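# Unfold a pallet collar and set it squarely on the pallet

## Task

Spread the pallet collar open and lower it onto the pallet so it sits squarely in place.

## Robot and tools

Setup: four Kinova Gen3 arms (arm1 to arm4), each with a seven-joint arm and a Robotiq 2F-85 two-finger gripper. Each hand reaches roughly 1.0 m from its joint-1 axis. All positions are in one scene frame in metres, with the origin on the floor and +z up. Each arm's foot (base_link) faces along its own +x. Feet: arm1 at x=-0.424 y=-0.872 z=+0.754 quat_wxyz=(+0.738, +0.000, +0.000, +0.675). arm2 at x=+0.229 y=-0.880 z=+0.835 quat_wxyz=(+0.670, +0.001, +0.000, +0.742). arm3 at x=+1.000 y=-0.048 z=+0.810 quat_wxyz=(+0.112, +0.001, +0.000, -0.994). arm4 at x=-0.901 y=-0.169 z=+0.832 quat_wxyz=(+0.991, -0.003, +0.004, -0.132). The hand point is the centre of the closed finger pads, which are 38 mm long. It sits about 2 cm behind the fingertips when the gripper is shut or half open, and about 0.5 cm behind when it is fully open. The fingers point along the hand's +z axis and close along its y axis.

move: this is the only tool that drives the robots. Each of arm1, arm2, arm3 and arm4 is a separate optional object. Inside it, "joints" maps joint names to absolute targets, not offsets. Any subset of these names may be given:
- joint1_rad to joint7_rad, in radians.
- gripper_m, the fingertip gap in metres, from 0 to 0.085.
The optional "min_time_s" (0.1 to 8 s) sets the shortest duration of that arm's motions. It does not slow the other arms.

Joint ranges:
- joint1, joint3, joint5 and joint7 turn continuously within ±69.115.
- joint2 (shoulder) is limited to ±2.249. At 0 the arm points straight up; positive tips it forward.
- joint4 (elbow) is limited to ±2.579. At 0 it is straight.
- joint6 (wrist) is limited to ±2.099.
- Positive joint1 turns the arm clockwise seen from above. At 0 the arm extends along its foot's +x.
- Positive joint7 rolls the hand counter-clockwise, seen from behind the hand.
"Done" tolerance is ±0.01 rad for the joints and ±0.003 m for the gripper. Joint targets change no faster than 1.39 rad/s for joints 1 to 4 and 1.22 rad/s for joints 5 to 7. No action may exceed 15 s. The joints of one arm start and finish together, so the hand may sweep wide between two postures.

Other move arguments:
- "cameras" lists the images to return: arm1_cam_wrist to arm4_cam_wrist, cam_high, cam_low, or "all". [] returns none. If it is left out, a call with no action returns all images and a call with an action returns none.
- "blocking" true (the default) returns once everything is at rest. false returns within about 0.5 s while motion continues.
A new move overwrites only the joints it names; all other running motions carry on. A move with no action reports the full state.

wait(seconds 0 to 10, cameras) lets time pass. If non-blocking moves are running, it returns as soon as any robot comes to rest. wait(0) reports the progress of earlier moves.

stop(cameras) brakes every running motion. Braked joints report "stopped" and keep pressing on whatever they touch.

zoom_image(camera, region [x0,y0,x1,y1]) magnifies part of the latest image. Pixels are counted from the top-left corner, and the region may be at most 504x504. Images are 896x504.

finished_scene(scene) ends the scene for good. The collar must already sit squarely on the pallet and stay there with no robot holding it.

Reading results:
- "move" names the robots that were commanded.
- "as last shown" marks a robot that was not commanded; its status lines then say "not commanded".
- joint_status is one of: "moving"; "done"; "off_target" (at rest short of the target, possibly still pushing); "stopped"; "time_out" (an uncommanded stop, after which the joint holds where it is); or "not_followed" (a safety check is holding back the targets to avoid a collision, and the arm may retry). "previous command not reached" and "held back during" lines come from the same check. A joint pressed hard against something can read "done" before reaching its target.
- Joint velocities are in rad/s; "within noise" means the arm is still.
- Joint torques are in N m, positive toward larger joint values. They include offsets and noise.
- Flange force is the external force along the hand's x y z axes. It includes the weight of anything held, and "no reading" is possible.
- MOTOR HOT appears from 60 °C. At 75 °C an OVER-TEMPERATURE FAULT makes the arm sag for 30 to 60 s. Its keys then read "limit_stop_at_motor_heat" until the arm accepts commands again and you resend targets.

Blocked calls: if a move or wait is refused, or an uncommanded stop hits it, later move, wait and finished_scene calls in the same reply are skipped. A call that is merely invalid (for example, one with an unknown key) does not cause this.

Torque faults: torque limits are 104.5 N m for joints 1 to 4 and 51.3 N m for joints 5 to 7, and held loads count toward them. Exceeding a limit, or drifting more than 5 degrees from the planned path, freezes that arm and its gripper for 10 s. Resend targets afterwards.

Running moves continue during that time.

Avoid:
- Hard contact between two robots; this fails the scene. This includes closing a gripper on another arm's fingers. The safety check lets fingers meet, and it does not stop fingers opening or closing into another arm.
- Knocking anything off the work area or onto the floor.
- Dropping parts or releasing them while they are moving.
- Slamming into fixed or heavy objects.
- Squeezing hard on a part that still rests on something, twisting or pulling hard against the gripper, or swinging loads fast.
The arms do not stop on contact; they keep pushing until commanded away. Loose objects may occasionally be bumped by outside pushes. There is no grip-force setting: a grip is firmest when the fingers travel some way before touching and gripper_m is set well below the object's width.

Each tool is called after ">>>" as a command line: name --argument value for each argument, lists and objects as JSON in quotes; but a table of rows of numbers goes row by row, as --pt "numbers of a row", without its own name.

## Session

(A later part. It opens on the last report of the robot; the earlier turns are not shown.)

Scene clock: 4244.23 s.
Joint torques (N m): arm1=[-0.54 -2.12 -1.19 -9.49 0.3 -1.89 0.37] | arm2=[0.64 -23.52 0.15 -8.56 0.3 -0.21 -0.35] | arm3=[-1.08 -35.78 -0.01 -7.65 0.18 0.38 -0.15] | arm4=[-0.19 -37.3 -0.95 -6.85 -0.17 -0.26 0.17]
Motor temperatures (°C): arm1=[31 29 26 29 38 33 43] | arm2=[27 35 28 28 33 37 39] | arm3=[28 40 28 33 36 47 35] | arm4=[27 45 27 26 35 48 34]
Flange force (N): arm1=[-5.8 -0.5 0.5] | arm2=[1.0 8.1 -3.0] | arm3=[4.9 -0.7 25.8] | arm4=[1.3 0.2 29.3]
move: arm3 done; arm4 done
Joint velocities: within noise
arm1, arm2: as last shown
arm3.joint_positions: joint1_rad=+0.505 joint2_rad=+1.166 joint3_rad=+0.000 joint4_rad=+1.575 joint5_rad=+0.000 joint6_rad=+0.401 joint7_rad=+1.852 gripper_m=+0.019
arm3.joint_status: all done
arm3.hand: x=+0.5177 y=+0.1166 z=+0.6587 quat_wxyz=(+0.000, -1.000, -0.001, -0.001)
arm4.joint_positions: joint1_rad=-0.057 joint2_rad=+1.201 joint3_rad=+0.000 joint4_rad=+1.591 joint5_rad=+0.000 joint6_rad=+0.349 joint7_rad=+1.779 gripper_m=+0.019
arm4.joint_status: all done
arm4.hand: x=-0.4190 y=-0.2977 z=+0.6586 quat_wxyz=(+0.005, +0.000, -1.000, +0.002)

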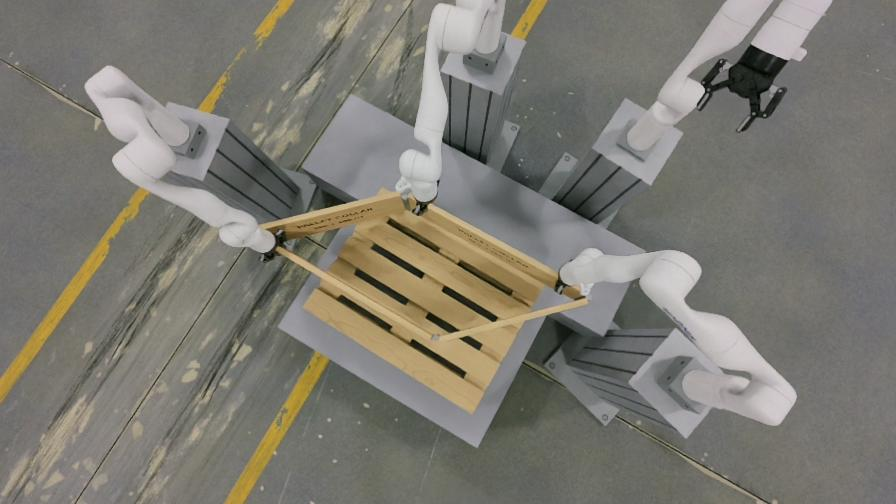

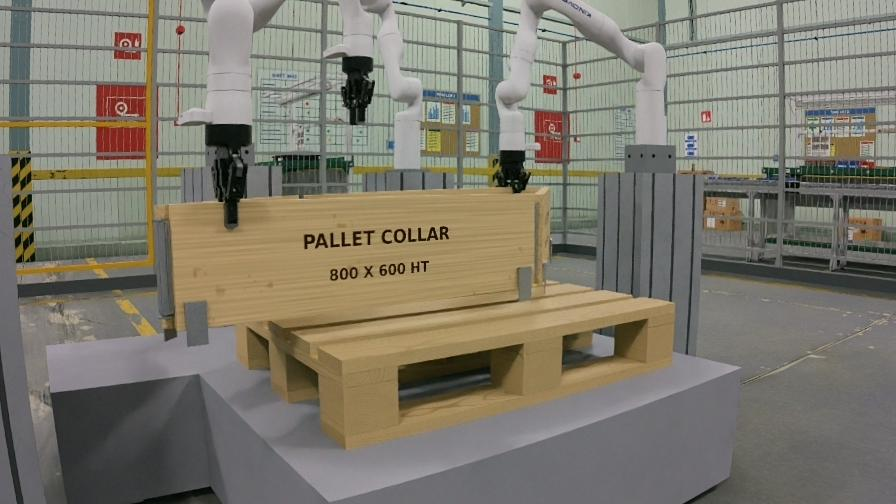

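>>> move --arm3 '{"joints": {"joint1_rad": 0.5972, "joint2_rad": 1.2437, "joint4_rad": 1.2936, "joint5_rad": 0.0, "joint6_rad": 0.6043, "joint7_rad": 1.9436}, "min_time_s": 2.0}' --arm4 '{"joints": {"joint1_rad": -0.0712, "joint2_rad": 1.2349, "joint3_rad": 0, "joint4_rad": 1.4503, "joint5_rad": 0.0, "joint6_rad": 0.4564, "joint7_rad": 1.7644}, "min_time_s": 2.0}' --cameras '[]'

>>> move --arm3 '{"joints": {"joint1_rad": 0.6391, "joint2_rad": 1.3729, "joint4_rad": 0.9135, "joint5_rad": 0.0, "joint6_rad": 0.8551, "joint7_rad": 1.9855}, "min_time_s": 2.0}' --arm4 '{"joints": {"joint1_rad": -0.084, "joint2_rad": 1.279, "joint3_rad": 0, "joint4_rad": 1.2918, "joint5_rad": 0.0, "joint6_rad": 0.5708, "joint7_rad": 1.7516}, "min_time_s": 2.0}' --cameras '[]'

>>> move --arm3 '{"joints": {"joint1_rad": 0.693, "joint2_rad": 1.3992, "joint4_rad": 0.8804, "joint5_rad": -0.1813, "joint6_rad": 0.651, "joint7_rad": 2.1721}, "min_time_s": 2.5}' --arm4 '{"joints": {"joint1_rad": -0.0957, "joint2_rad": 1.3382, "joint3_rad": 0, "joint4_rad": 1.1035, "joint5_rad": 0.0, "joint6_rad": 0.6999, "joint7_rad": 1.7398}, "min_time_s": 2.5}' --cameras '[]'

>>> move --arm3 '{"joints": {"joint1_rad": 0.6924, "joint2_rad": 1.5122, "joint4_rad": 0.6491, "joint5_rad": -0.3183, "joint6_rad": 0.6263, "joint7_rad": 2.2642}, "min_time_s": 2.5}' --arm4 '{"joints": {"joint1_rad": -0.106, "joint2_rad": 1.416, "joint3_rad": 0, "joint4_rad": 0.8793, "joint5_rad": 0.0, "joint6_rad": 0.8463, "joint7_rad": 1.7295}, "min_time_s": 2.5}' --cameras '["cam_high", "cam_low", "arm3_cam_wrist", "arm4_cam_wrist", "arm2_cam_wrist"]'

Scene clock: 4271.10 s.
Joint torques (N m): arm1=[-0.49 -2.1 -1.16 -9.57 0.32 -1.91 0.36] | arm2=[0.61 -23.59 0.19 -8.63 0.29 -0.2 -0.34] | arm3=[-2.62 -39.67 -1.02 -10.84 0.27 0.3 0.27] | arm4=[-1.44 -39.97 -1.92 -9.06 -0.07 -0.58 0.5]
Motor temperatures (°C): arm1=[31 29 26 29 38 33 43] | arm2=[27 35 28 28 33 37 39] | arm3=[28 40 28 33 36 47 35] | arm4=[27 45 27 26 35 48 34]
Flange force (N): arm1=[-5.5 -0.6 0.7] | arm2=[1.1 8.4 -2.9] | arm3=[6.5 -1.5 25.4] | arm4=[1.8 -1.4 29.5]
move: arm3 done; arm4 done
Joint velocities: within noise
arm1.joint_positions: joint1_rad=-0.100 joint2_rad=-0.488 joint3_rad=-0.090 joint4_rad=+1.489 joint5_rad=-0.024 joint6_rad=+1.450 joint7_rad=+1.015 gripper_m=+0.085
arm1.joint_status: not commanded
arm1.hand: x=-0.4426 y=-0.6071 z=+1.3392 quat_wxyz=(-0.158, +0.502, -0.796, -0.298)
arm2.joint_positions: joint1_rad=-0.139 joint2_rad=+1.064 joint3_rad=+0.000 joint4_rad=+1.014 joint5_rad=+0.000 joint6_rad=+1.063 joint7_rad=+2.901 gripper_m=+0.028
arm2.joint_status: not commanded
arm2.hand: x=+0.0997 y=-0.2504 z=+0.8617 quat_wxyz=(-0.001, +1.000, +0.000, -0.001)
arm3.joint_positions: joint1_rad=+0.597 joint2_rad=+1.244 joint3_rad=+0.000 joint4_rad=+1.294 joint5_rad=+0.000 joint6_rad=+0.604 joint7_rad=+1.944 gripper_m=+0.019
arm3.joint_status: all done
arm3.hand: x=+0.4718 y=+0.1848 z=+0.6586 quat_wxyz=(+0.000, -1.000, -0.001, -0.001)
arm4.joint_positions: joint1_rad=-0.071 joint2_rad=+1.235 joint3_rad=+0.000 joint4_rad=+1.450 joint5_rad=+0.000 joint6_rad=+0.456 joint7_rad=+1.764 gripper_m=+0.019
arm4.joint_status: all done
arm4.hand: x=-0.3821 y=-0.2977 z=+0.6582 quat_wxyz=(+0.005, +0.000, -1.000, +0.002)

Scene clock: 4273.43 s.
Joint torques (N m): arm1=[-0.58 -2.13 -1.19 -9.53 0.32 -1.91 0.34] | arm2=[0.53 -23.64 0.18 -8.58 0.3 -0.2 -0.32] | arm3=[-4.11 -43.63 -1.57 -13.72 0.13 0.54 0.72] | arm4=[-2.49 -42.24 -2.57 -10.84 -0.21 -0.49 0.7]
Motor temperatures (°C): arm1=[31 29 26 29 38 33 43] | arm2=[27 35 28 28 33 37 39] | arm3=[28 40 28 33 36 47 35] | arm4=[27 46 27 26 35 48 34]
Flange force (N): arm1=[-5.8 -0.6 0.5] | arm2=[1.2 8.0 -2.8] | arm3=[8.3 -1.7 25.0] | arm4=[2.2 -2.8 29.6]
move: arm3 done; arm4 done
Joint velocities: within noise
arm1, arm2: as last shown
arm3.joint_positions: joint1_rad=+0.639 joint2_rad=+1.373 joint3_rad=+0.000 joint4_rad=+0.914 joint5_rad=+0.000 joint6_rad=+0.855 joint7_rad=+1.985 gripper_m=+0.019
arm3.joint_status: all done
arm3.hand: x=+0.4154 y=+0.2360 z=+0.6584 quat_wxyz=(+0.000, -1.000, +0.000, -0.001)
arm4.joint_positions: joint1_rad=-0.084 joint2_rad=+1.279 joint3_rad=+0.000 joint4_rad=+1.292 joint5_rad=+0.000 joint6_rad=+0.571 joint7_rad=+1.752 gripper_m=+0.019
arm4.joint_status: all done
arm4.hand: x=-0.3441 y=-0.2978 z=+0.6579 quat_wxyz=(+0.005, -0.001, -1.000, +0.002)

Scene clock: 4276.23 s.
Joint torques (N m): arm1=[-0.49 -2.13 -1.21 -9.58 0.29 -1.94 0.36] | arm2=[0.6 -23.64 0.16 -8.6 0.24 -0.25 -0.4] | arm3=[-2.62 -49.12 -2.65 -18.18 -1.35 -2.87 0.2] | arm4=[-1.11 -43.17 -0.53 -12.16 0.29 -0.61 0.34]
Motor temperatures (°C): arm1=[31 29 26 29 38 33 43] | arm2=[27 35 28 28 33 37 39] | arm3=[28 40 28 33 36 47 35] | arm4=[27 46 27 26 35 48 34]
Flange force (N): arm1=[-5.7 -0.8 0.6] | arm2=[1.2 7.9 -2.9] | arm3=[14.3 0.6 24.3] | arm4=[1.2 -1.1 27.2]
move: arm3 done; arm4 done
Joint velocities: within noise
arm1, arm2: as last shown
arm3.joint_positions: joint1_rad=+0.693 joint2_rad=+1.399 joint3_rad=+0.000 joint4_rad=+0.880 joint5_rad=-0.181 joint6_rad=+0.651 joint7_rad=+2.172 gripper_m=+0.019
arm3.joint_status: all done
arm3.hand: x=+0.3533 y=+0.2686 z=+0.6582 quat_wxyz=(+0.000, -0.993, +0.000, +0.121)
arm4.joint_positions: joint1_rad=-0.096 joint2_rad=+1.338 joint3_rad=+0.000 joint4_rad=+1.104 joint5_rad=+0.000 joint6_rad=+0.700 joint7_rad=+1.740 gripper_m=+0.019
arm4.joint_status: all done
arm4.hand: x=-0.3041 y=-0.2978 z=+0.6575 quat_wxyz=(+0.005, -0.001, -1.000, +0.002)

Scene clock: 4279.03 s.
Joint torques (N m): arm1=[-0.54 -2.07 -1.16 -9.6 0.29 -1.89 0.37] | arm2=[0.64 -23.51 0.14 -8.61 0.33 -0.22 -0.34] | arm3=[-3.24 -50.67 -3.26 -20.4 -1.84 -3.79 0.42] | arm4=[-2.11 -45.38 -1.92 -14.14 -0.47 -0.68 0.62]
Motor temperatures (°C): arm1=[31 29 26 29 38 33 43] | arm2=[27 35 28 28 33 37 39] | arm3=[28 41 28 33 36 47 35] | arm4=[27 46 27 27 35 48 34]
Flange force (N): arm1=[-5.4 -0.6 0.8] | arm2=[1.1 8.4 -3.0] | arm3=[19.3 1.8 17.5] | arm4=[2.2 -2.0 26.7]
move: arm3 done; arm4 done
Joint velocities: within noise
arm1, arm2: as last shown
arm3.joint_positions: joint1_rad=+0.692 joint2_rad=+1.512 joint3_rad=+0.000 joint4_rad=+0.649 joint5_rad=-0.318 joint6_rad=+0.626 joint7_rad=+2.264 gripper_m=+0.019
arm3.joint_status: all done
arm3.hand: x=+0.2768 y=+0.2808 z=+0.6581 quat_wxyz=(+0.000, -0.978, +0.000, +0.207)
arm4.joint_positions: joint1_rad=-0.106 joint2_rad=+1.416 joint3_rad=+0.000 joint4_rad=+0.879 joint5_rad=+0.000 joint6_rad=+0.846 joint7_rad=+1.729 gripper_m=+0.019
arm4.joint_status: all done
arm4.hand: x=-0.2641 y=-0.2979 z=+0.6571 quat_wxyz=(+0.005, -0.001, -1.000, +0.002)
pictures: arm2_cam_wrist, arm3_cam_wrist, arm4_cam_wrist, cam_high, cam_low

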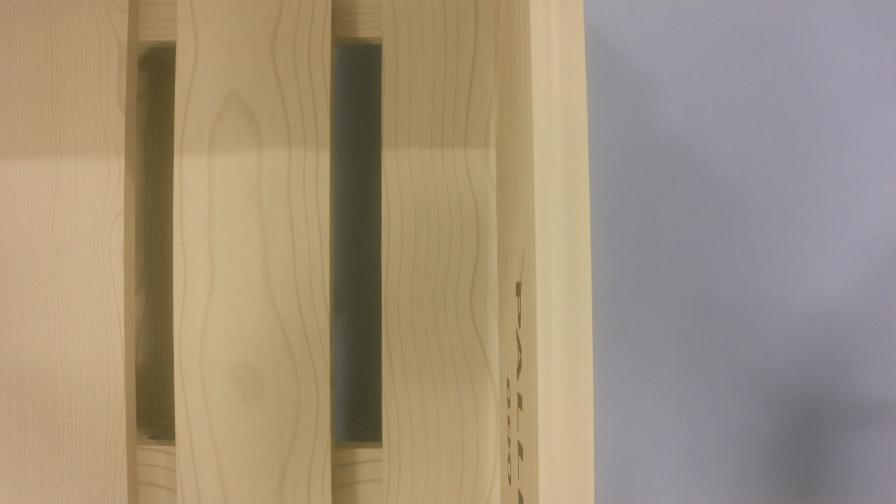

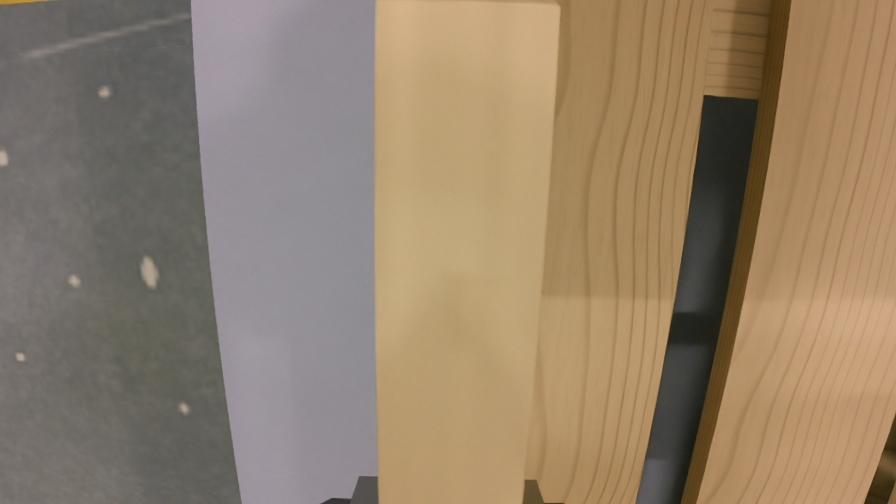

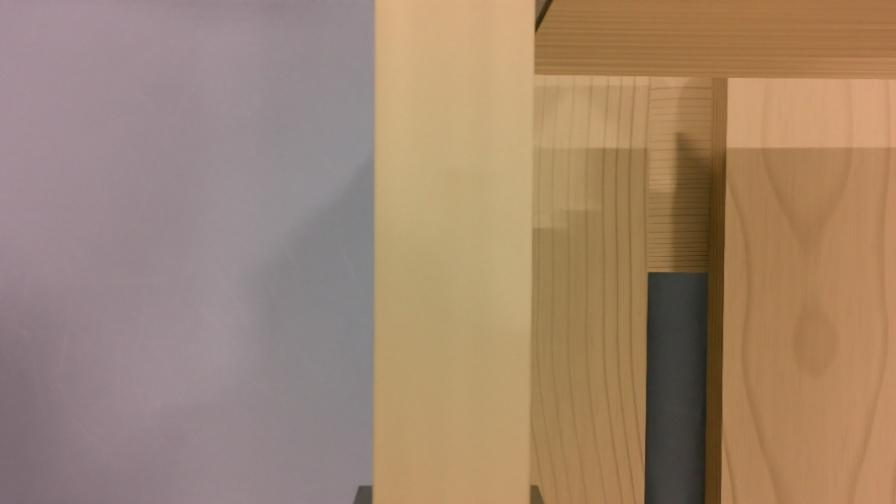

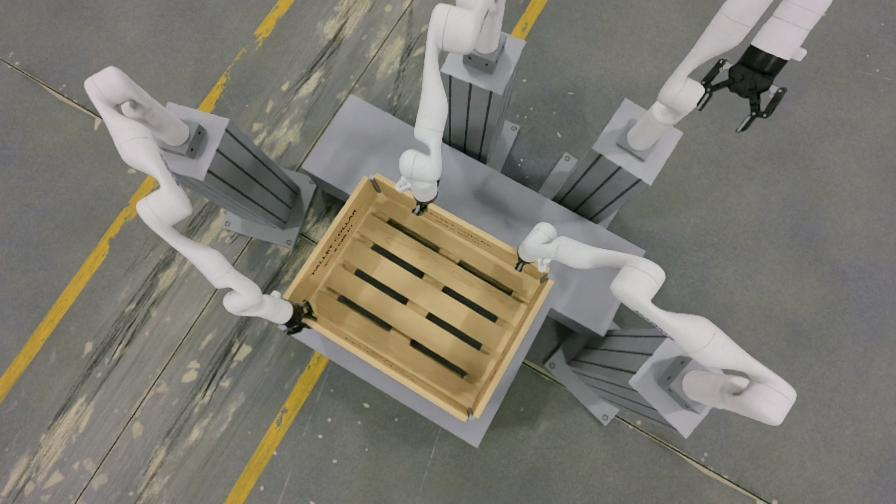

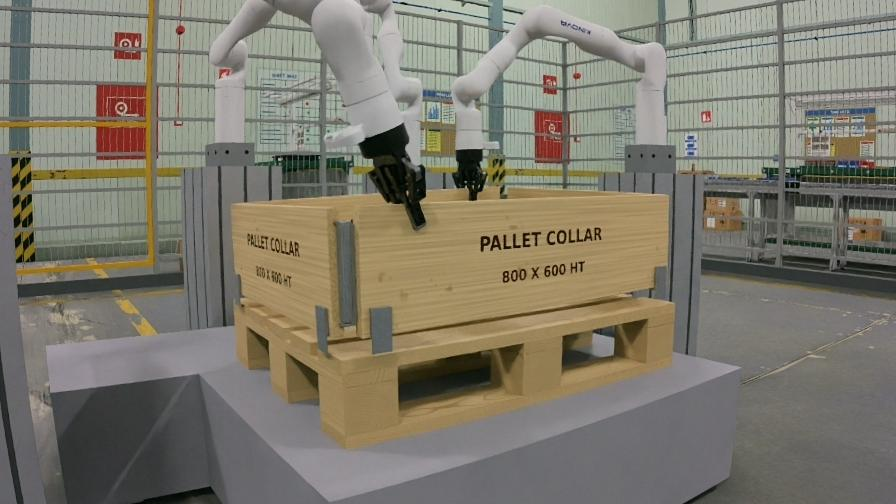

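>>> zoom_image --camera "cam_low" --region '[220, 250, 420, 400]'

>>> zoom_image --camera "cam_low" --region '[580, 220, 700, 330]'

>>> zoom_image --camera "cam_high" --region '[260, 160, 560, 430]'

Scaled by 2.520 from the camera's image (finer frame: 1280x720).

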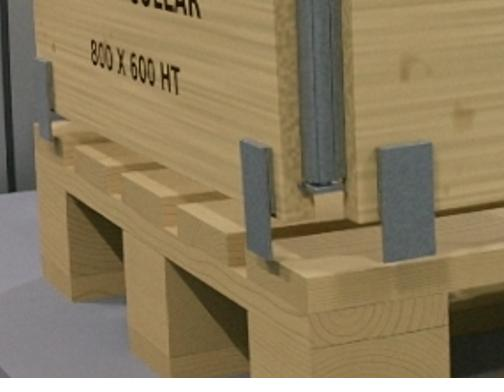

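Scaled by 4.200 from the camera's image (finer frame: 1280x720).

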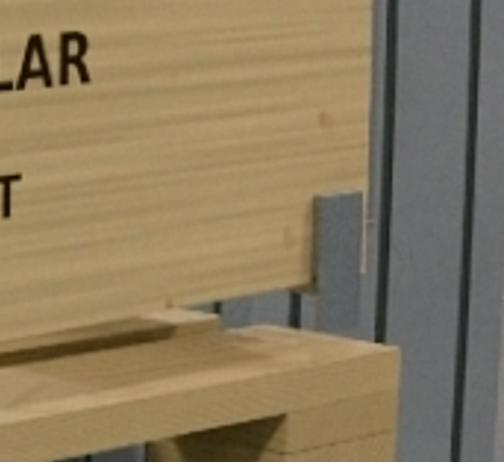

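Scaled by 1.680 from the camera's image (finer frame: 1280x720).

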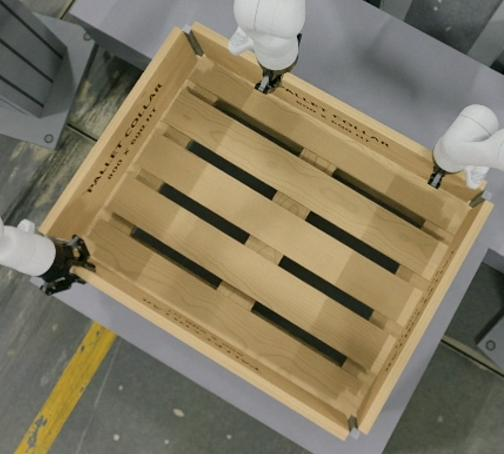

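>>> zoom_image --camera "cam_low" --region '[300, 300, 420, 380]'

>>> zoom_image --camera "cam_low" --region '[225, 270, 305, 330]'

Scaled by 4.200 from the camera's image (finer frame: 1280x720).

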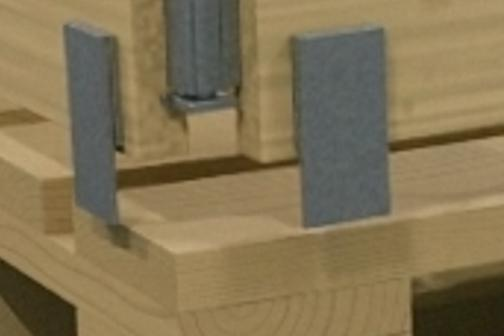

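Scaled by 6.300 from the camera's image (finer frame: 1280x720).

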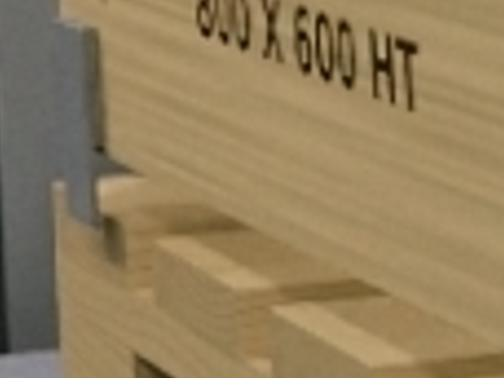

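>>> move --arm3 '{"joints": {"joint1_rad": 0.6855, "joint2_rad": 1.5248, "joint4_rad": 0.6942, "joint5_rad": -0.342, "joint6_rad": 0.5699, "joint7_rad": 2.278}, "min_time_s": 2.5}' --arm4 '{"joints": {"joint1_rad": -0.1013, "joint2_rad": 1.4619, "joint3_rad": 0, "joint4_rad": 0.8374, "joint5_rad": 0.0, "joint6_rad": 0.8424, "joint7_rad": 1.7242}, "min_time_s": 2.5}' --cameras '["cam_low", "arm3_cam_wrist"]'

>>> zoom_image --camera "cam_low" --region '[300, 300, 420, 380]'

>>> zoom_image --camera "cam_low" --region '[610, 240, 700, 320]'

>>> zoom_image --camera "cam_low" --region '[225, 260, 315, 340]'

Scene clock: 4547.33 s.
Joint torques (N m): arm1=[-0.52 -2.09 -1.12 -9.53 0.27 -1.92 0.37] | arm2=[0.66 -23.49 0.2 -8.6 0.3 -0.27 -0.39] | arm3=[-3.01 -48.23 -3.37 -17.47 -1.75 -1.53 0.09] | arm4=[-2.41 -44.3 -1.77 -12.99 -0.38 -0.14 0.5]
Motor temperatures (°C): arm1=[31 29 26 29 38 33 42] | arm2=[27 35 28 28 33 36 39] | arm3=[28 51 27 37 36 47 35] | arm4=[27 54 26 29 35 47 34]
Flange force (N): arm1=[-5.6 -0.4 0.5] | arm2=[1.1 8.2 -3.1] | arm3=[17.1 0.6 19.4] | arm4=[0.3 -3.1 26.1]
move: arm3 done; arm4 done
Joint velocities: within noise
arm1, arm2: as last shown
arm3.joint_positions: joint1_rad=+0.686 joint2_rad=+1.525 joint3_rad=+0.000 joint4_rad=+0.694 joint5_rad=-0.342 joint6_rad=+0.570 joint7_rad=+2.278 gripper_m=+0.019
arm3.joint_status: all done
arm3.hand: x=+0.2838 y=+0.2721 z=+0.6380 quat_wxyz=(-0.002, -0.978, +0.005, +0.207)
arm4.joint_positions: joint1_rad=-0.101 joint2_rad=+1.462 joint3_rad=+0.000 joint4_rad=+0.837 joint5_rad=+0.000 joint6_rad=+0.842 joint7_rad=+1.724 gripper_m=+0.019
arm4.joint_status: all done
arm4.hand: x=-0.2632 y=-0.3013 z=+0.6371 quat_wxyz=(+0.005, -0.006, -1.000, +0.002)
pictures: arm3_cam_wrist, cam_low

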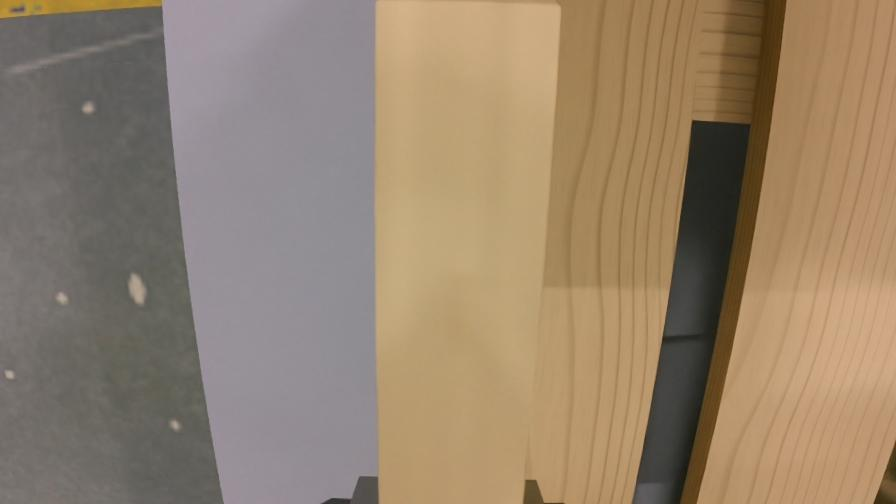

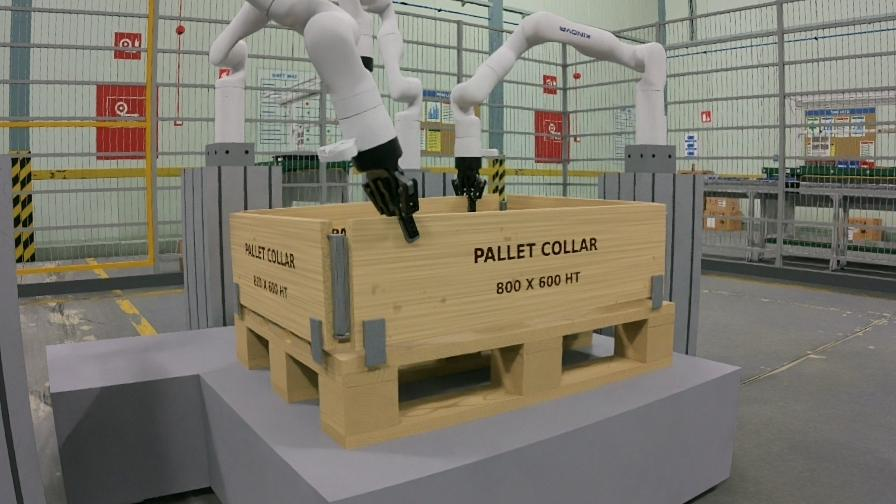

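Scaled by 4.200 from the camera's image (finer frame: 1280x720).

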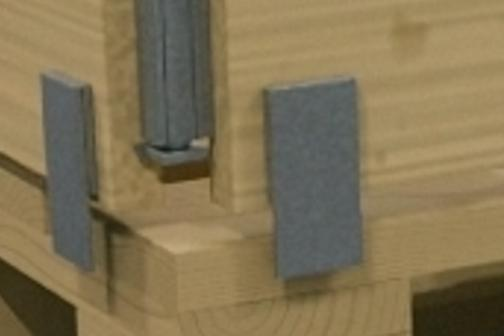

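Scaled by 5.600 from the camera's image (finer frame: 1280x720).

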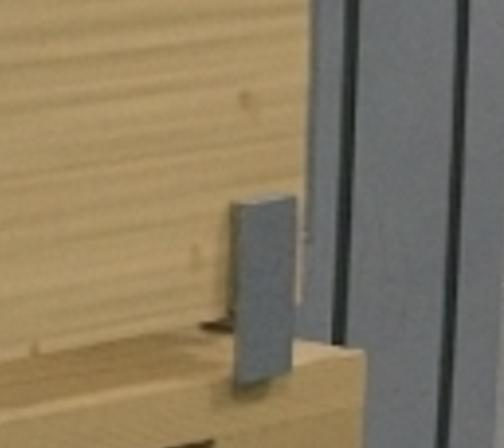

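Scaled by 5.600 from the camera's image (finer frame: 1280x720).

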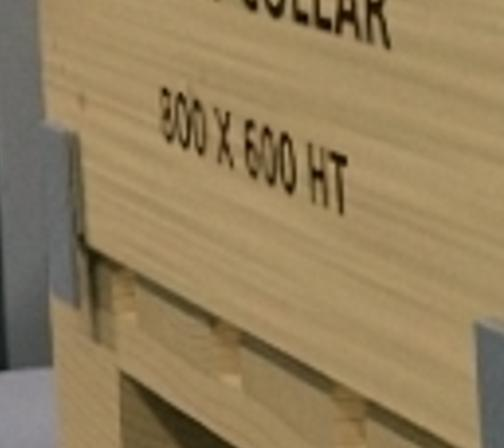

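>>> move --arm3 '{"joints": {"joint1_rad": 0.6855, "joint2_rad": 1.5498, "joint4_rad": 0.6711, "joint5_rad": -0.343, "joint6_rad": 0.5681, "joint7_rad": 2.2791}, "min_time_s": 3.0}' --arm4 '{"joints": {"joint1_rad": -0.1013, "joint2_rad": 1.5131, "joint3_rad": 0, "joint4_rad": 0.7946, "joint5_rad": 0.0, "joint6_rad": 0.8339, "joint7_rad": 1.7242}, "min_time_s": 3.0}' --cameras '["cam_low", "cam_high", "arm4_cam_wrist"]'

>>> zoom_image --camera "cam_low" --region '[220, 260, 420, 380]'

>>> zoom_image --camera "cam_low" --region '[560, 240, 700, 340]'

Scene clock: 4585.43 s.
Joint torques (N m): arm1=[-0.62 -2.13 -1.18 -9.52 0.3 -1.93 0.37] | arm2=[0.52 -23.51 0.23 -8.55 0.29 -0.28 -0.36] | arm3=[-4.31 -35.61 -2.97 -13.96 -1.35 -1.87 -0.34] | arm4=[-3.16 26.42 -3.24 4.25 -0.35 -6.78 0.35]
Motor temperatures (°C): arm1=[31 29 26 29 38 33 42] | arm2=[27 35 28 28 33 36 39] | arm3=[28 51 27 36 36 46 35] | arm4=[27 54 26 29 35 47 34]
Flange force (N): arm1=[-5.7 -0.4 0.4] | arm2=[1.2 7.9 -3.1] | arm3=[18.4 2.8 -4.9] | arm4=[26.4 0.6 -99.9]
move: arm3 done; arm4 done
Joint velocities: within noise
arm1, arm2: as last shown
arm3.joint_positions: joint1_rad=+0.685 joint2_rad=+1.550 joint3_rad=+0.000 joint4_rad=+0.671 joint5_rad=-0.343 joint6_rad=+0.568 joint7_rad=+2.279 gripper_m=+0.019
arm3.joint_status: all done
arm3.hand: x=+0.2838 y=+0.2721 z=+0.6271 quat_wxyz=(-0.001, -0.978, +0.005, +0.207)
arm4.joint_positions: joint1_rad=-0.101 joint2_rad=+1.513 joint3_rad=+0.000 joint4_rad=+0.795 joint5_rad=+0.000 joint6_rad=+0.834 joint7_rad=+1.724 gripper_m=+0.019
arm4.joint_status: all done
arm4.hand: x=-0.2633 y=-0.3014 z=+0.6138 quat_wxyz=(+0.004, -0.006, -1.000, +0.002)
pictures: arm4_cam_wrist, cam_high, cam_low

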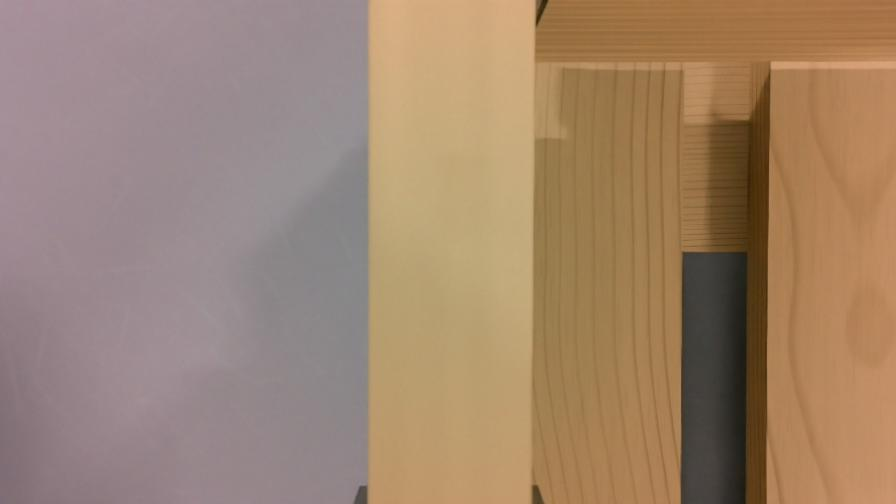

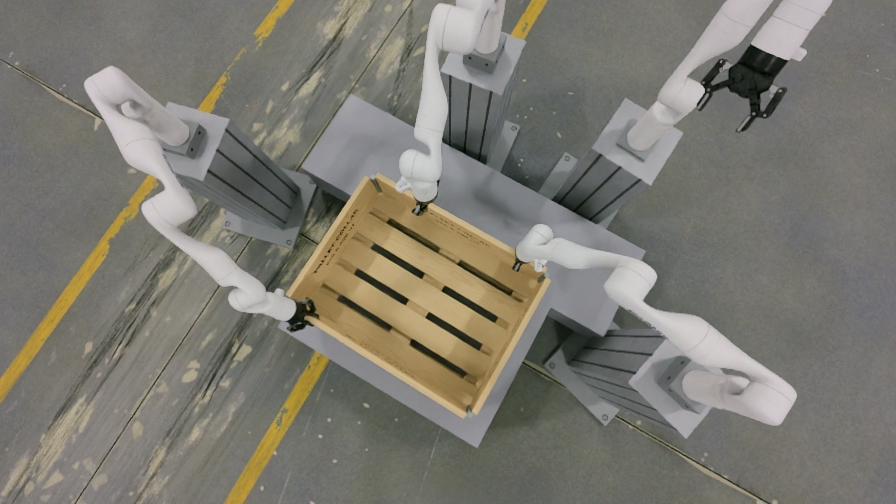

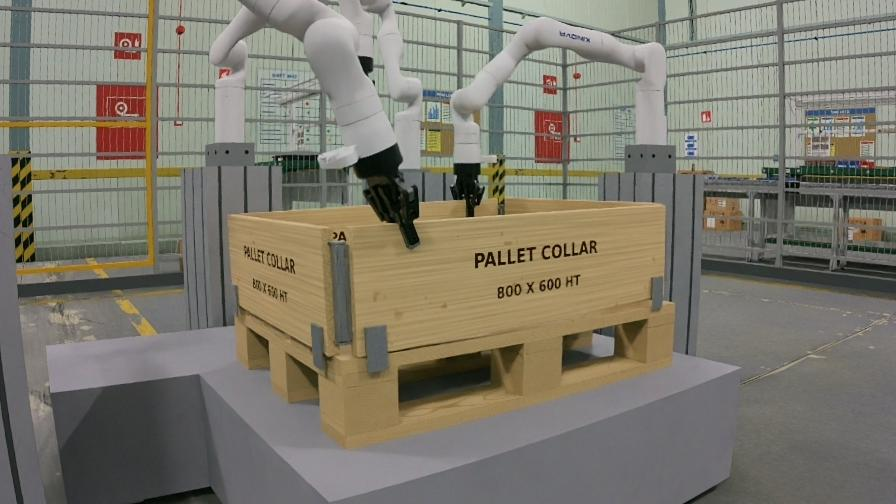

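Scaled by 2.520 from the camera's image (finer frame: 1280x720).

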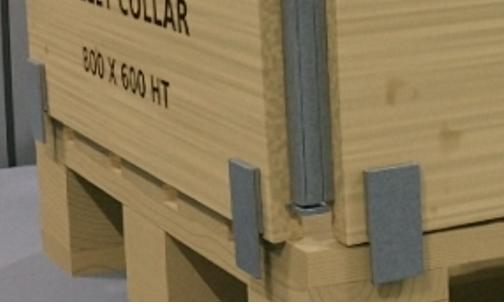

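Scaled by 3.600 from the camera's image (finer frame: 1280x720).

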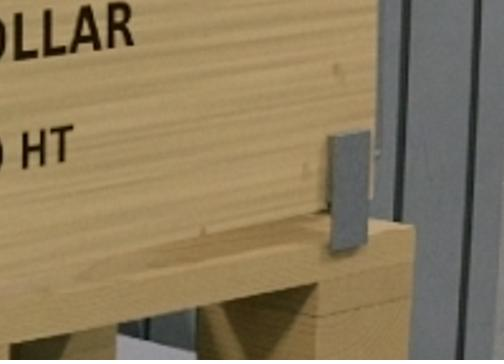

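>>> move --arm3 '{"joints": {"joint1_rad": 0.6802, "joint2_rad": 1.5467, "joint4_rad": 0.636, "joint5_rad": -0.3212, "joint6_rad": 0.6028, "joint7_rad": 2.2493}, "min_time_s": 2.5}' --arm4 '{"joints": {"joint1_rad": -0.0993, "joint2_rad": 1.4438, "joint3_rad": 0, "joint4_rad": 0.888, "joint5_rad": 0.0, "joint6_rad": 0.8098, "joint7_rad": 1.7263}, "min_time_s": 2.5}' --cameras '["cam_low"]'

>>> move --arm3 '{"joints": {"joint1_rad": 0.6802, "joint2_rad": 1.5736, "joint4_rad": 0.6098, "joint5_rad": -0.3213, "joint6_rad": 0.6022, "joint7_rad": 2.2495}, "min_time_s": 2.5}' --arm4 '{"joints": {"joint1_rad": -0.0993, "joint2_rad": 1.489, "joint3_rad": 0, "joint4_rad": 0.8518, "joint5_rad": 0.0, "joint6_rad": 0.8007, "joint7_rad": 1.7263}, "min_time_s": 2.5}' --cameras '["cam_low", "arm4_cam_wrist"]'

>>> zoom_image --camera "cam_low" --region '[220, 260, 420, 380]'

>>> zoom_image --camera "cam_low" --region '[560, 240, 700, 340]'

Scene clock: 4637.80 s.
Joint torques (N m): arm1=[-0.59 -2.09 -1.18 -9.6 0.3 -1.88 0.38] | arm2=[0.63 -23.55 0.19 -8.7 0.23 -0.26 -0.35] | arm3=[-3.21 -48.7 -2.87 -18.29 -1.48 -2.06 0.28] | arm4=[-1.4 -45.17 -1.79 -11.81 -0.48 1 0.71]
Motor temperatures (°C): arm1=[31 29 26 29 38 33 42] | arm2=[27 35 28 28 33 36 39] | arm3=[28 49 27 36 36 46 35] | arm4=[27 54 26 28 35 47 34]
Flange force (N): arm1=[-5.4 -0.6 0.8] | arm2=[1.2 8.7 -3.0] | arm3=[18.8 1.4 17.6] | arm4=[-3.2 -1.8 30.7]
move: arm3 done; arm4 done
Joint velocities: within noise
arm1, arm2: as last shown
arm3.joint_positions: joint1_rad=+0.680 joint2_rad=+1.547 joint3_rad=+0.000 joint4_rad=+0.636 joint5_rad=-0.321 joint6_rad=+0.603 joint7_rad=+2.249 gripper_m=+0.019
arm3.joint_status: all done
arm3.hand: x=+0.2758 y=+0.2720 z=+0.6380 quat_wxyz=(-0.001, -0.978, +0.005, +0.207)
arm4.joint_positions: joint1_rad=-0.099 joint2_rad=+1.444 joint3_rad=+0.000 joint4_rad=+0.888 joint5_rad=+0.000 joint6_rad=+0.810 joint7_rad=+1.726 gripper_m=+0.019
arm4.joint_status: all done
arm4.hand: x=-0.2712 y=-0.3013 z=+0.6372 quat_wxyz=(+0.005, -0.005, -1.000, +0.002)

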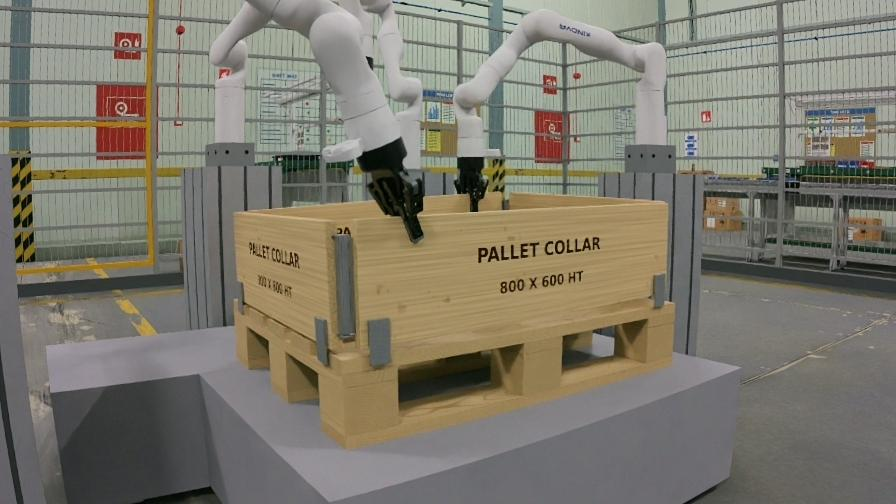

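Scene clock: 4640.60 s.
Joint torques (N m): arm1=[-0.59 -2.1 -1.21 -9.53 0.32 -1.89 0.39] | arm2=[0.61 -23.62 0.16 -8.6 0.27 -0.25 -0.38] | arm3=[-0.24 -41.21 -0.77 -13.51 -0.37 -1.03 0.54] | arm4=[-2.26 -38.19 -2.77 -11.82 -1.06 -0.53 0.39]
Motor temperatures (°C): arm1=[31 29 26 29 38 33 42] | arm2=[27 35 28 28 33 36 39] | arm3=[28 49 27 36 36 46 35] | arm4=[27 54 26 28 35 47 34]
Flange force (N): arm1=[-5.6 -0.6 0.6] | arm2=[1.1 7.9 -2.9] | arm3=[6.7 1.0 15.6] | arm4=[7.0 -1.7 14.7]
move: arm3 done; arm4 done
Joint velocities: within noise
arm1, arm2: as last shown
arm3.joint_positions: joint1_rad=+0.680 joint2_rad=+1.574 joint3_rad=+0.000 joint4_rad=+0.610 joint5_rad=-0.321 joint6_rad=+0.602 joint7_rad=+2.249 gripper_m=+0.019
arm3.joint_status: all done
arm3.hand: x=+0.2758 y=+0.2720 z=+0.6265 quat_wxyz=(-0.001, -0.978, +0.005, +0.207)
arm4.joint_positions: joint1_rad=-0.099 joint2_rad=+1.489 joint3_rad=+0.000 joint4_rad=+0.852 joint5_rad=+0.000 joint6_rad=+0.801 joint7_rad=+1.726 gripper_m=+0.019
arm4.joint_status: all done
arm4.hand: x=-0.2713 y=-0.3014 z=+0.6162 quat_wxyz=(+0.005, -0.006, -1.000, +0.002)
pictures: arm4_cam_wrist, cam_low

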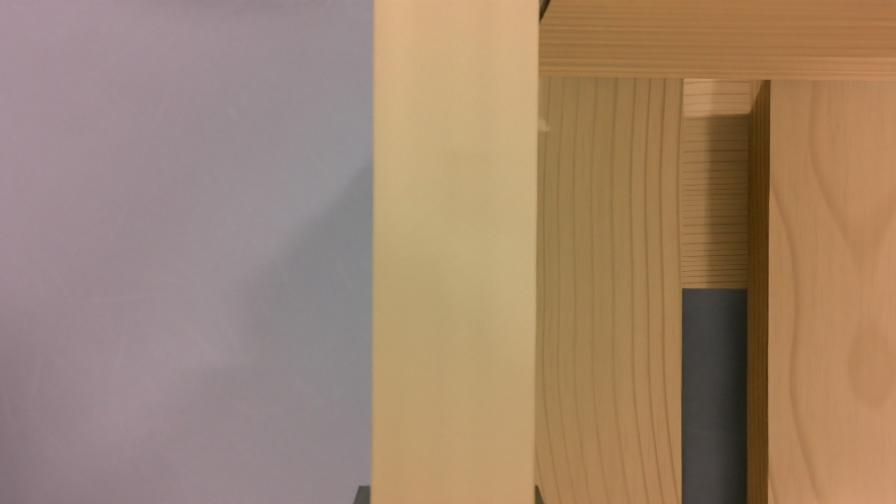

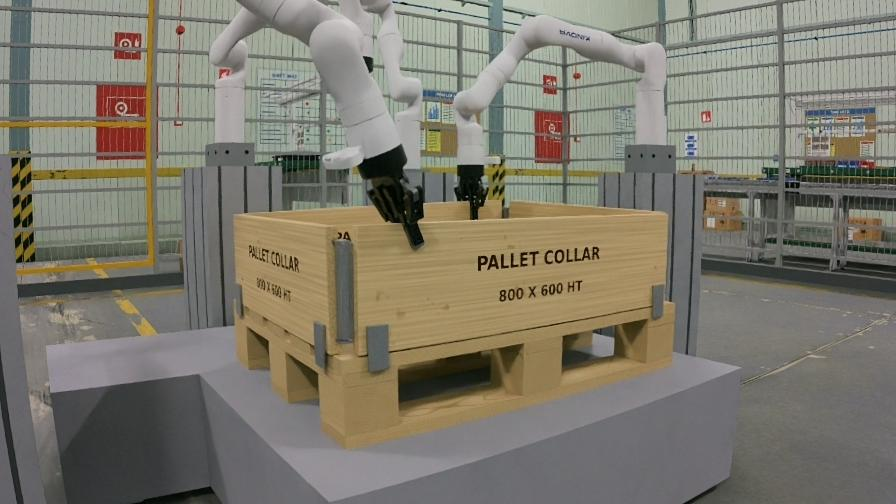

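Scaled by 2.520 from the camera's image (finer frame: 1280x720).

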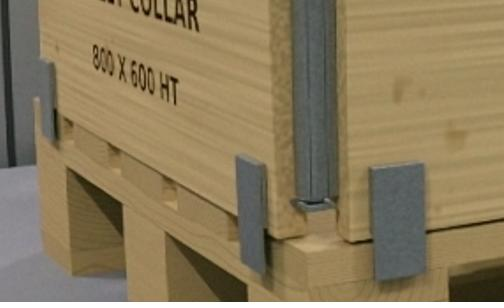

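Scaled by 3.600 from the camera's image (finer frame: 1280x720).

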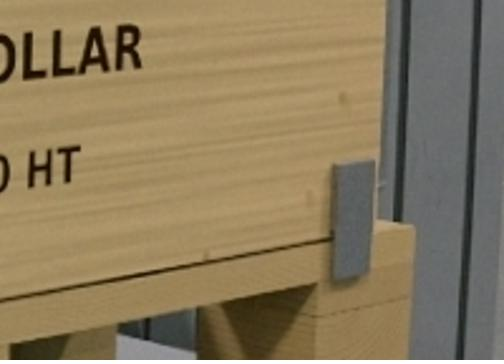

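>>> move --arm3 '{"joints": {"joint2_rad": 1.5776}, "min_time_s": 1.0}' --arm4 '{"joints": {"joint2_rad": 1.493}, "min_time_s": 1.0}' --cameras '[]'

>>> move --arm3 '{"joints": {"gripper_m": 0.05}}' --arm4 '{"joints": {"gripper_m": 0.05}}' --cameras '[]'

>>> move --arm3 '{"joints": {"joint1_rad": 0.6802, "joint2_rad": 1.3106, "joint4_rad": 0.7893, "joint5_rad": -0.3213, "joint6_rad": 0.6814, "joint7_rad": 2.2495}, "min_time_s": 2.0}' --arm4 '{"joints": {"joint1_rad": -0.0993, "joint2_rad": 1.2189, "joint3_rad": 0, "joint4_rad": 1.003, "joint5_rad": 0.0, "joint6_rad": 0.9196, "joint7_rad": 1.7263}, "min_time_s": 2.0}' --cameras '["cam_low", "cam_high", "arm4_cam_wrist", "arm3_cam_wrist"]'

>>> zoom_image --camera "cam_low" --region '[220, 260, 420, 380]'

>>> zoom_image --camera "cam_low" --region '[400, 220, 700, 380]'

>>> zoom_image --camera "cam_high" --region '[260, 160, 570, 440]'

Scene clock: 4678.73 s.
Joint torques (N m): arm1=[-0.54 -2.11 -1.19 -9.54 0.31 -1.87 0.43] | arm2=[0.57 -23.58 0.2 -8.61 0.28 -0.21 -0.38] | arm3=[0.94 -31.63 -0.01 -6.65 0.27 2.33 0.38] | arm4=[-3.62 -32.17 -3.81 -5.56 -1.35 3.05 0.37]
Motor temperatures (°C): arm1=[31 29 26 29 38 33 42] | arm2=[27 35 28 28 33 36 39] | arm3=[28 48 27 35 36 46 35] | arm4=[26 53 26 28 35 47 34]
Flange force (N): arm1=[-5.6 -0.5 0.7] | arm2=[1.2 8.2 -2.9] | arm3=[-4.1 -1.2 13.4] | arm4=[-4.2 -6.1 14.3]
move: arm3 done; arm4 done
Joint velocities: within noise
arm1.joint_positions: joint1_rad=-0.100 joint2_rad=-0.488 joint3_rad=-0.090 joint4_rad=+1.489 joint5_rad=-0.024 joint6_rad=+1.450 joint7_rad=+1.015 gripper_m=+0.085
arm1.joint_status: not commanded
arm1.hand: x=-0.4426 y=-0.6071 z=+1.3392 quat_wxyz=(-0.158, +0.502, -0.796, -0.298)
arm2.joint_positions: joint1_rad=-0.139 joint2_rad=+1.064 joint3_rad=+0.000 joint4_rad=+1.014 joint5_rad=+0.000 joint6_rad=+1.063 joint7_rad=+2.901 gripper_m=+0.028
arm2.joint_status: not commanded
arm2.hand: x=+0.0997 y=-0.2504 z=+0.8617 quat_wxyz=(-0.001, +1.000, +0.000, -0.001)
arm3.joint_positions: joint1_rad=+0.680 joint2_rad=+1.578 joint3_rad=+0.000 joint4_rad=+0.610 joint5_rad=-0.321 joint6_rad=+0.602 joint7_rad=+2.249 gripper_m=+0.019
arm3.joint_status: all done
arm3.hand: x=+0.2775 y=+0.2712 z=+0.6234 quat_wxyz=(-0.002, -0.979, +0.005, +0.205)
arm4.joint_positions: joint1_rad=-0.099 joint2_rad=+1.493 joint3_rad=+0.000 joint4_rad=+0.852 joint5_rad=+0.000 joint6_rad=+0.801 joint7_rad=+1.726 gripper_m=+0.019
arm4.joint_status: all done
arm4.hand: x=-0.2732 y=-0.3011 z=+0.6137 quat_wxyz=(+0.006, -0.006, -1.000, +0.002)

Scene clock: 4679.63 s.
Joint torques (N m): arm1=[-0.52 -2.13 -1.16 -9.56 0.32 -1.91 0.37] | arm2=[0.67 -23.52 0.17 -8.63 0.26 -0.23 -0.38] | arm3=[-0.66 -28.03 -0.08 -9.01 0.09 -0.79 -0.02] | arm4=[0.46 -26.44 -0.51 -6.22 -0.15 0.35 -0.04]
Motor temperatures (°C): arm1=[31 29 26 29 38 33 42] | arm2=[27 35 28 28 33 36 39] | arm3=[28 48 27 35 36 46 35] | arm4=[26 53 26 28 35 47 34]
Flange force (N): arm1=[-5.6 -0.5 0.6] | arm2=[1.1 8.4 -3.0] | arm3=[6.3 3.3 -6.8] | arm4=[0.8 0.7 -0.4]
move: arm3 done; arm4 done
Joint velocities: within noise
arm1, arm2: as last shown
arm3.joint_positions: joint1_rad=+0.680 joint2_rad=+1.578 joint3_rad=+0.000 joint4_rad=+0.610 joint5_rad=-0.321 joint6_rad=+0.602 joint7_rad=+2.250 gripper_m=+0.050
arm3.joint_status: all done
arm3.hand: x=+0.2775 y=+0.2712 z=+0.6233 quat_wxyz=(-0.002, -0.979, +0.005, +0.205)
arm4.joint_positions: joint1_rad=-0.099 joint2_rad=+1.493 joint3_rad=+0.000 joint4_rad=+0.852 joint5_rad=+0.000 joint6_rad=+0.801 joint7_rad=+1.726 gripper_m=+0.050
arm4.joint_status: all done
arm4.hand: x=-0.2733 y=-0.3011 z=+0.6137 quat_wxyz=(+0.007, -0.006, -1.000, +0.002)

Scene clock: 4681.97 s.
Joint torques (N m): arm1=[-0.55 -2.04 -1.19 -9.54 0.28 -1.91 0.37] | arm2=[0.59 -23.57 0.16 -8.56 0.28 -0.22 -0.31] | arm3=[-0.66 -27.83 -0.11 -9.43 0.01 -0.8 -0.04] | arm4=[0.39 -26.06 -0.56 -6.99 -0.13 0.37 -0.01]
Motor temperatures (°C): arm1=[31 29 26 29 38 33 42] | arm2=[27 35 28 28 33 36 39] | arm3=[28 48 27 35 36 46 35] | arm4=[26 53 26 28 35 47 34]
Flange force (N): arm1=[-5.5 -0.7 0.5] | arm2=[1.1 8.0 -2.9] | arm3=[5.5 2.5 -4.3] | arm4=[0.9 0.7 -0.2]
move: arm3 done; arm4 done
Joint velocities: within noise
arm1, arm2: as last shown
arm3.joint_positions: joint1_rad=+0.680 joint2_rad=+1.311 joint3_rad=+0.000 joint4_rad=+0.789 joint5_rad=-0.321 joint6_rad=+0.681 joint7_rad=+2.249 gripper_m=+0.050
arm3.joint_status: all done
arm3.hand: x=+0.2718 y=+0.2670 z=+0.7598 quat_wxyz=(-0.008, -0.977, -0.005, +0.214)
arm4.joint_positions: joint1_rad=-0.099 joint2_rad=+1.219 joint3_rad=+0.000 joint4_rad=+1.003 joint5_rad=+0.000 joint6_rad=+0.920 joint7_rad=+1.726 gripper_m=+0.050
arm4.joint_status: all done
arm4.hand: x=-0.2700 y=-0.3008 z=+0.7552 quat_wxyz=(+0.005, -0.005, -1.000, +0.002)
pictures: arm3_cam_wrist, arm4_cam_wrist, cam_high, cam_low

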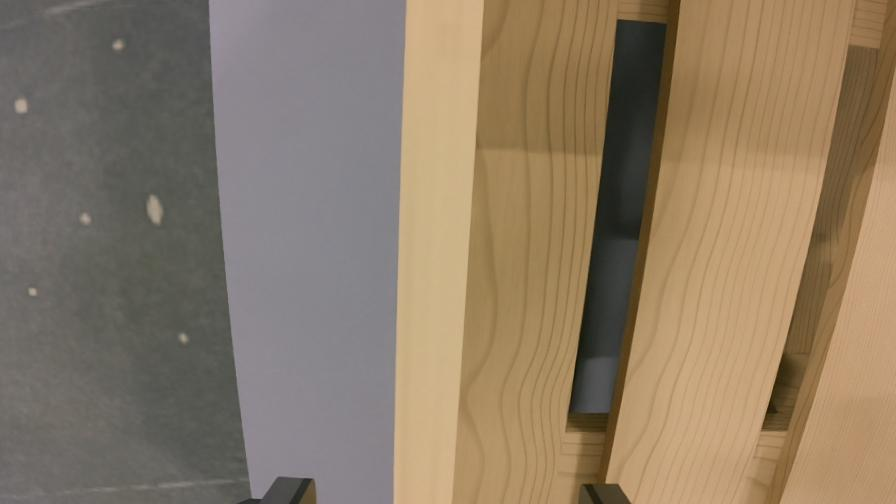

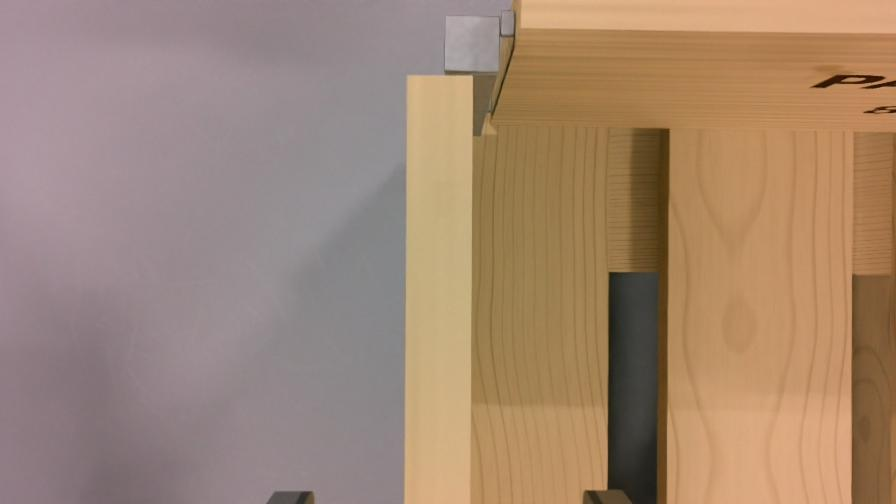

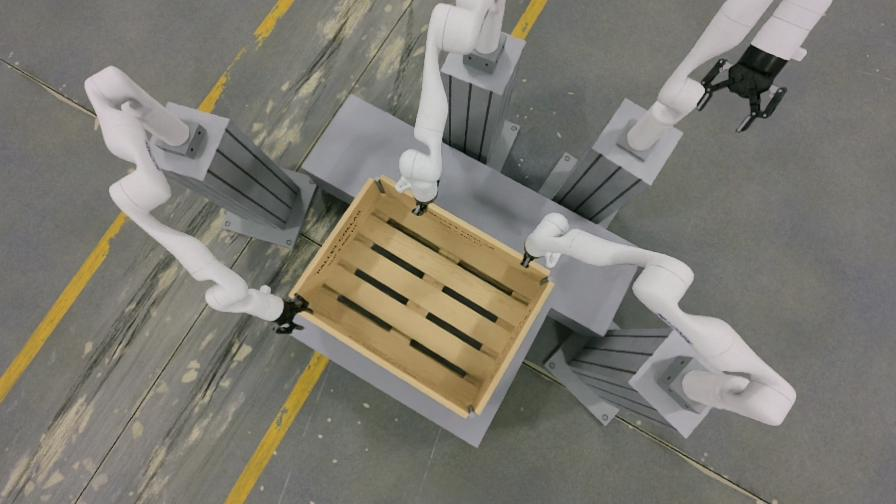

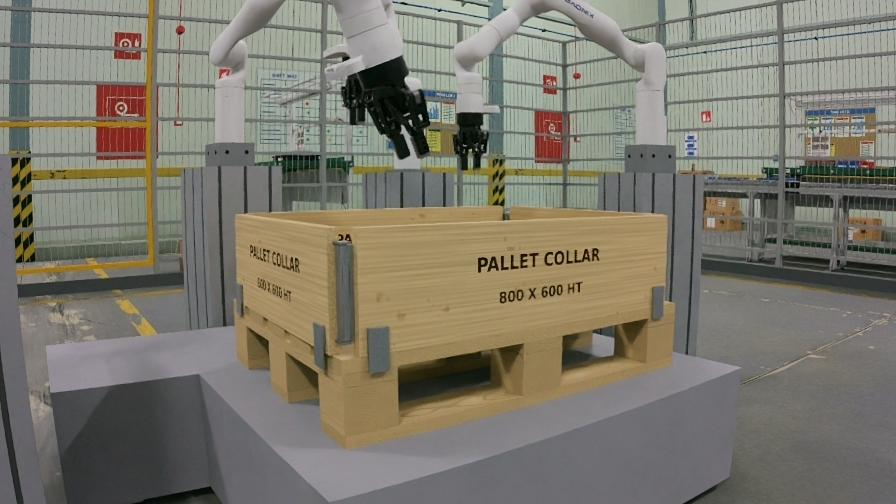

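Scaled by 2.520 from the camera's image (finer frame: 1280x720).

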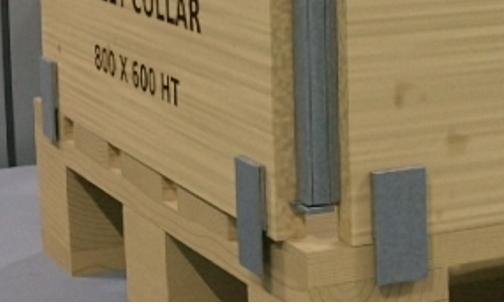

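Scaled by 1.680 from the camera's image (finer frame: 1280x720).

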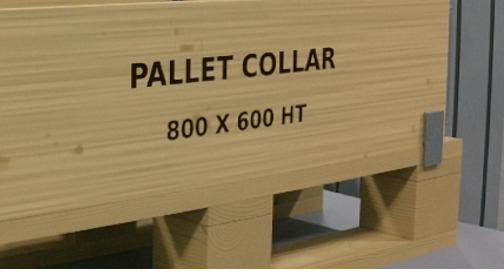

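Scaled by 1.626 from the camera's image (finer frame: 1280x720).

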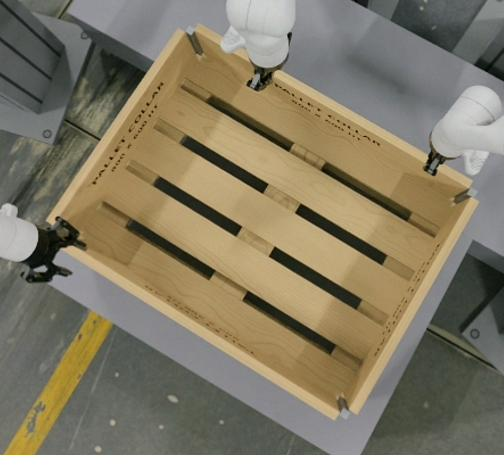

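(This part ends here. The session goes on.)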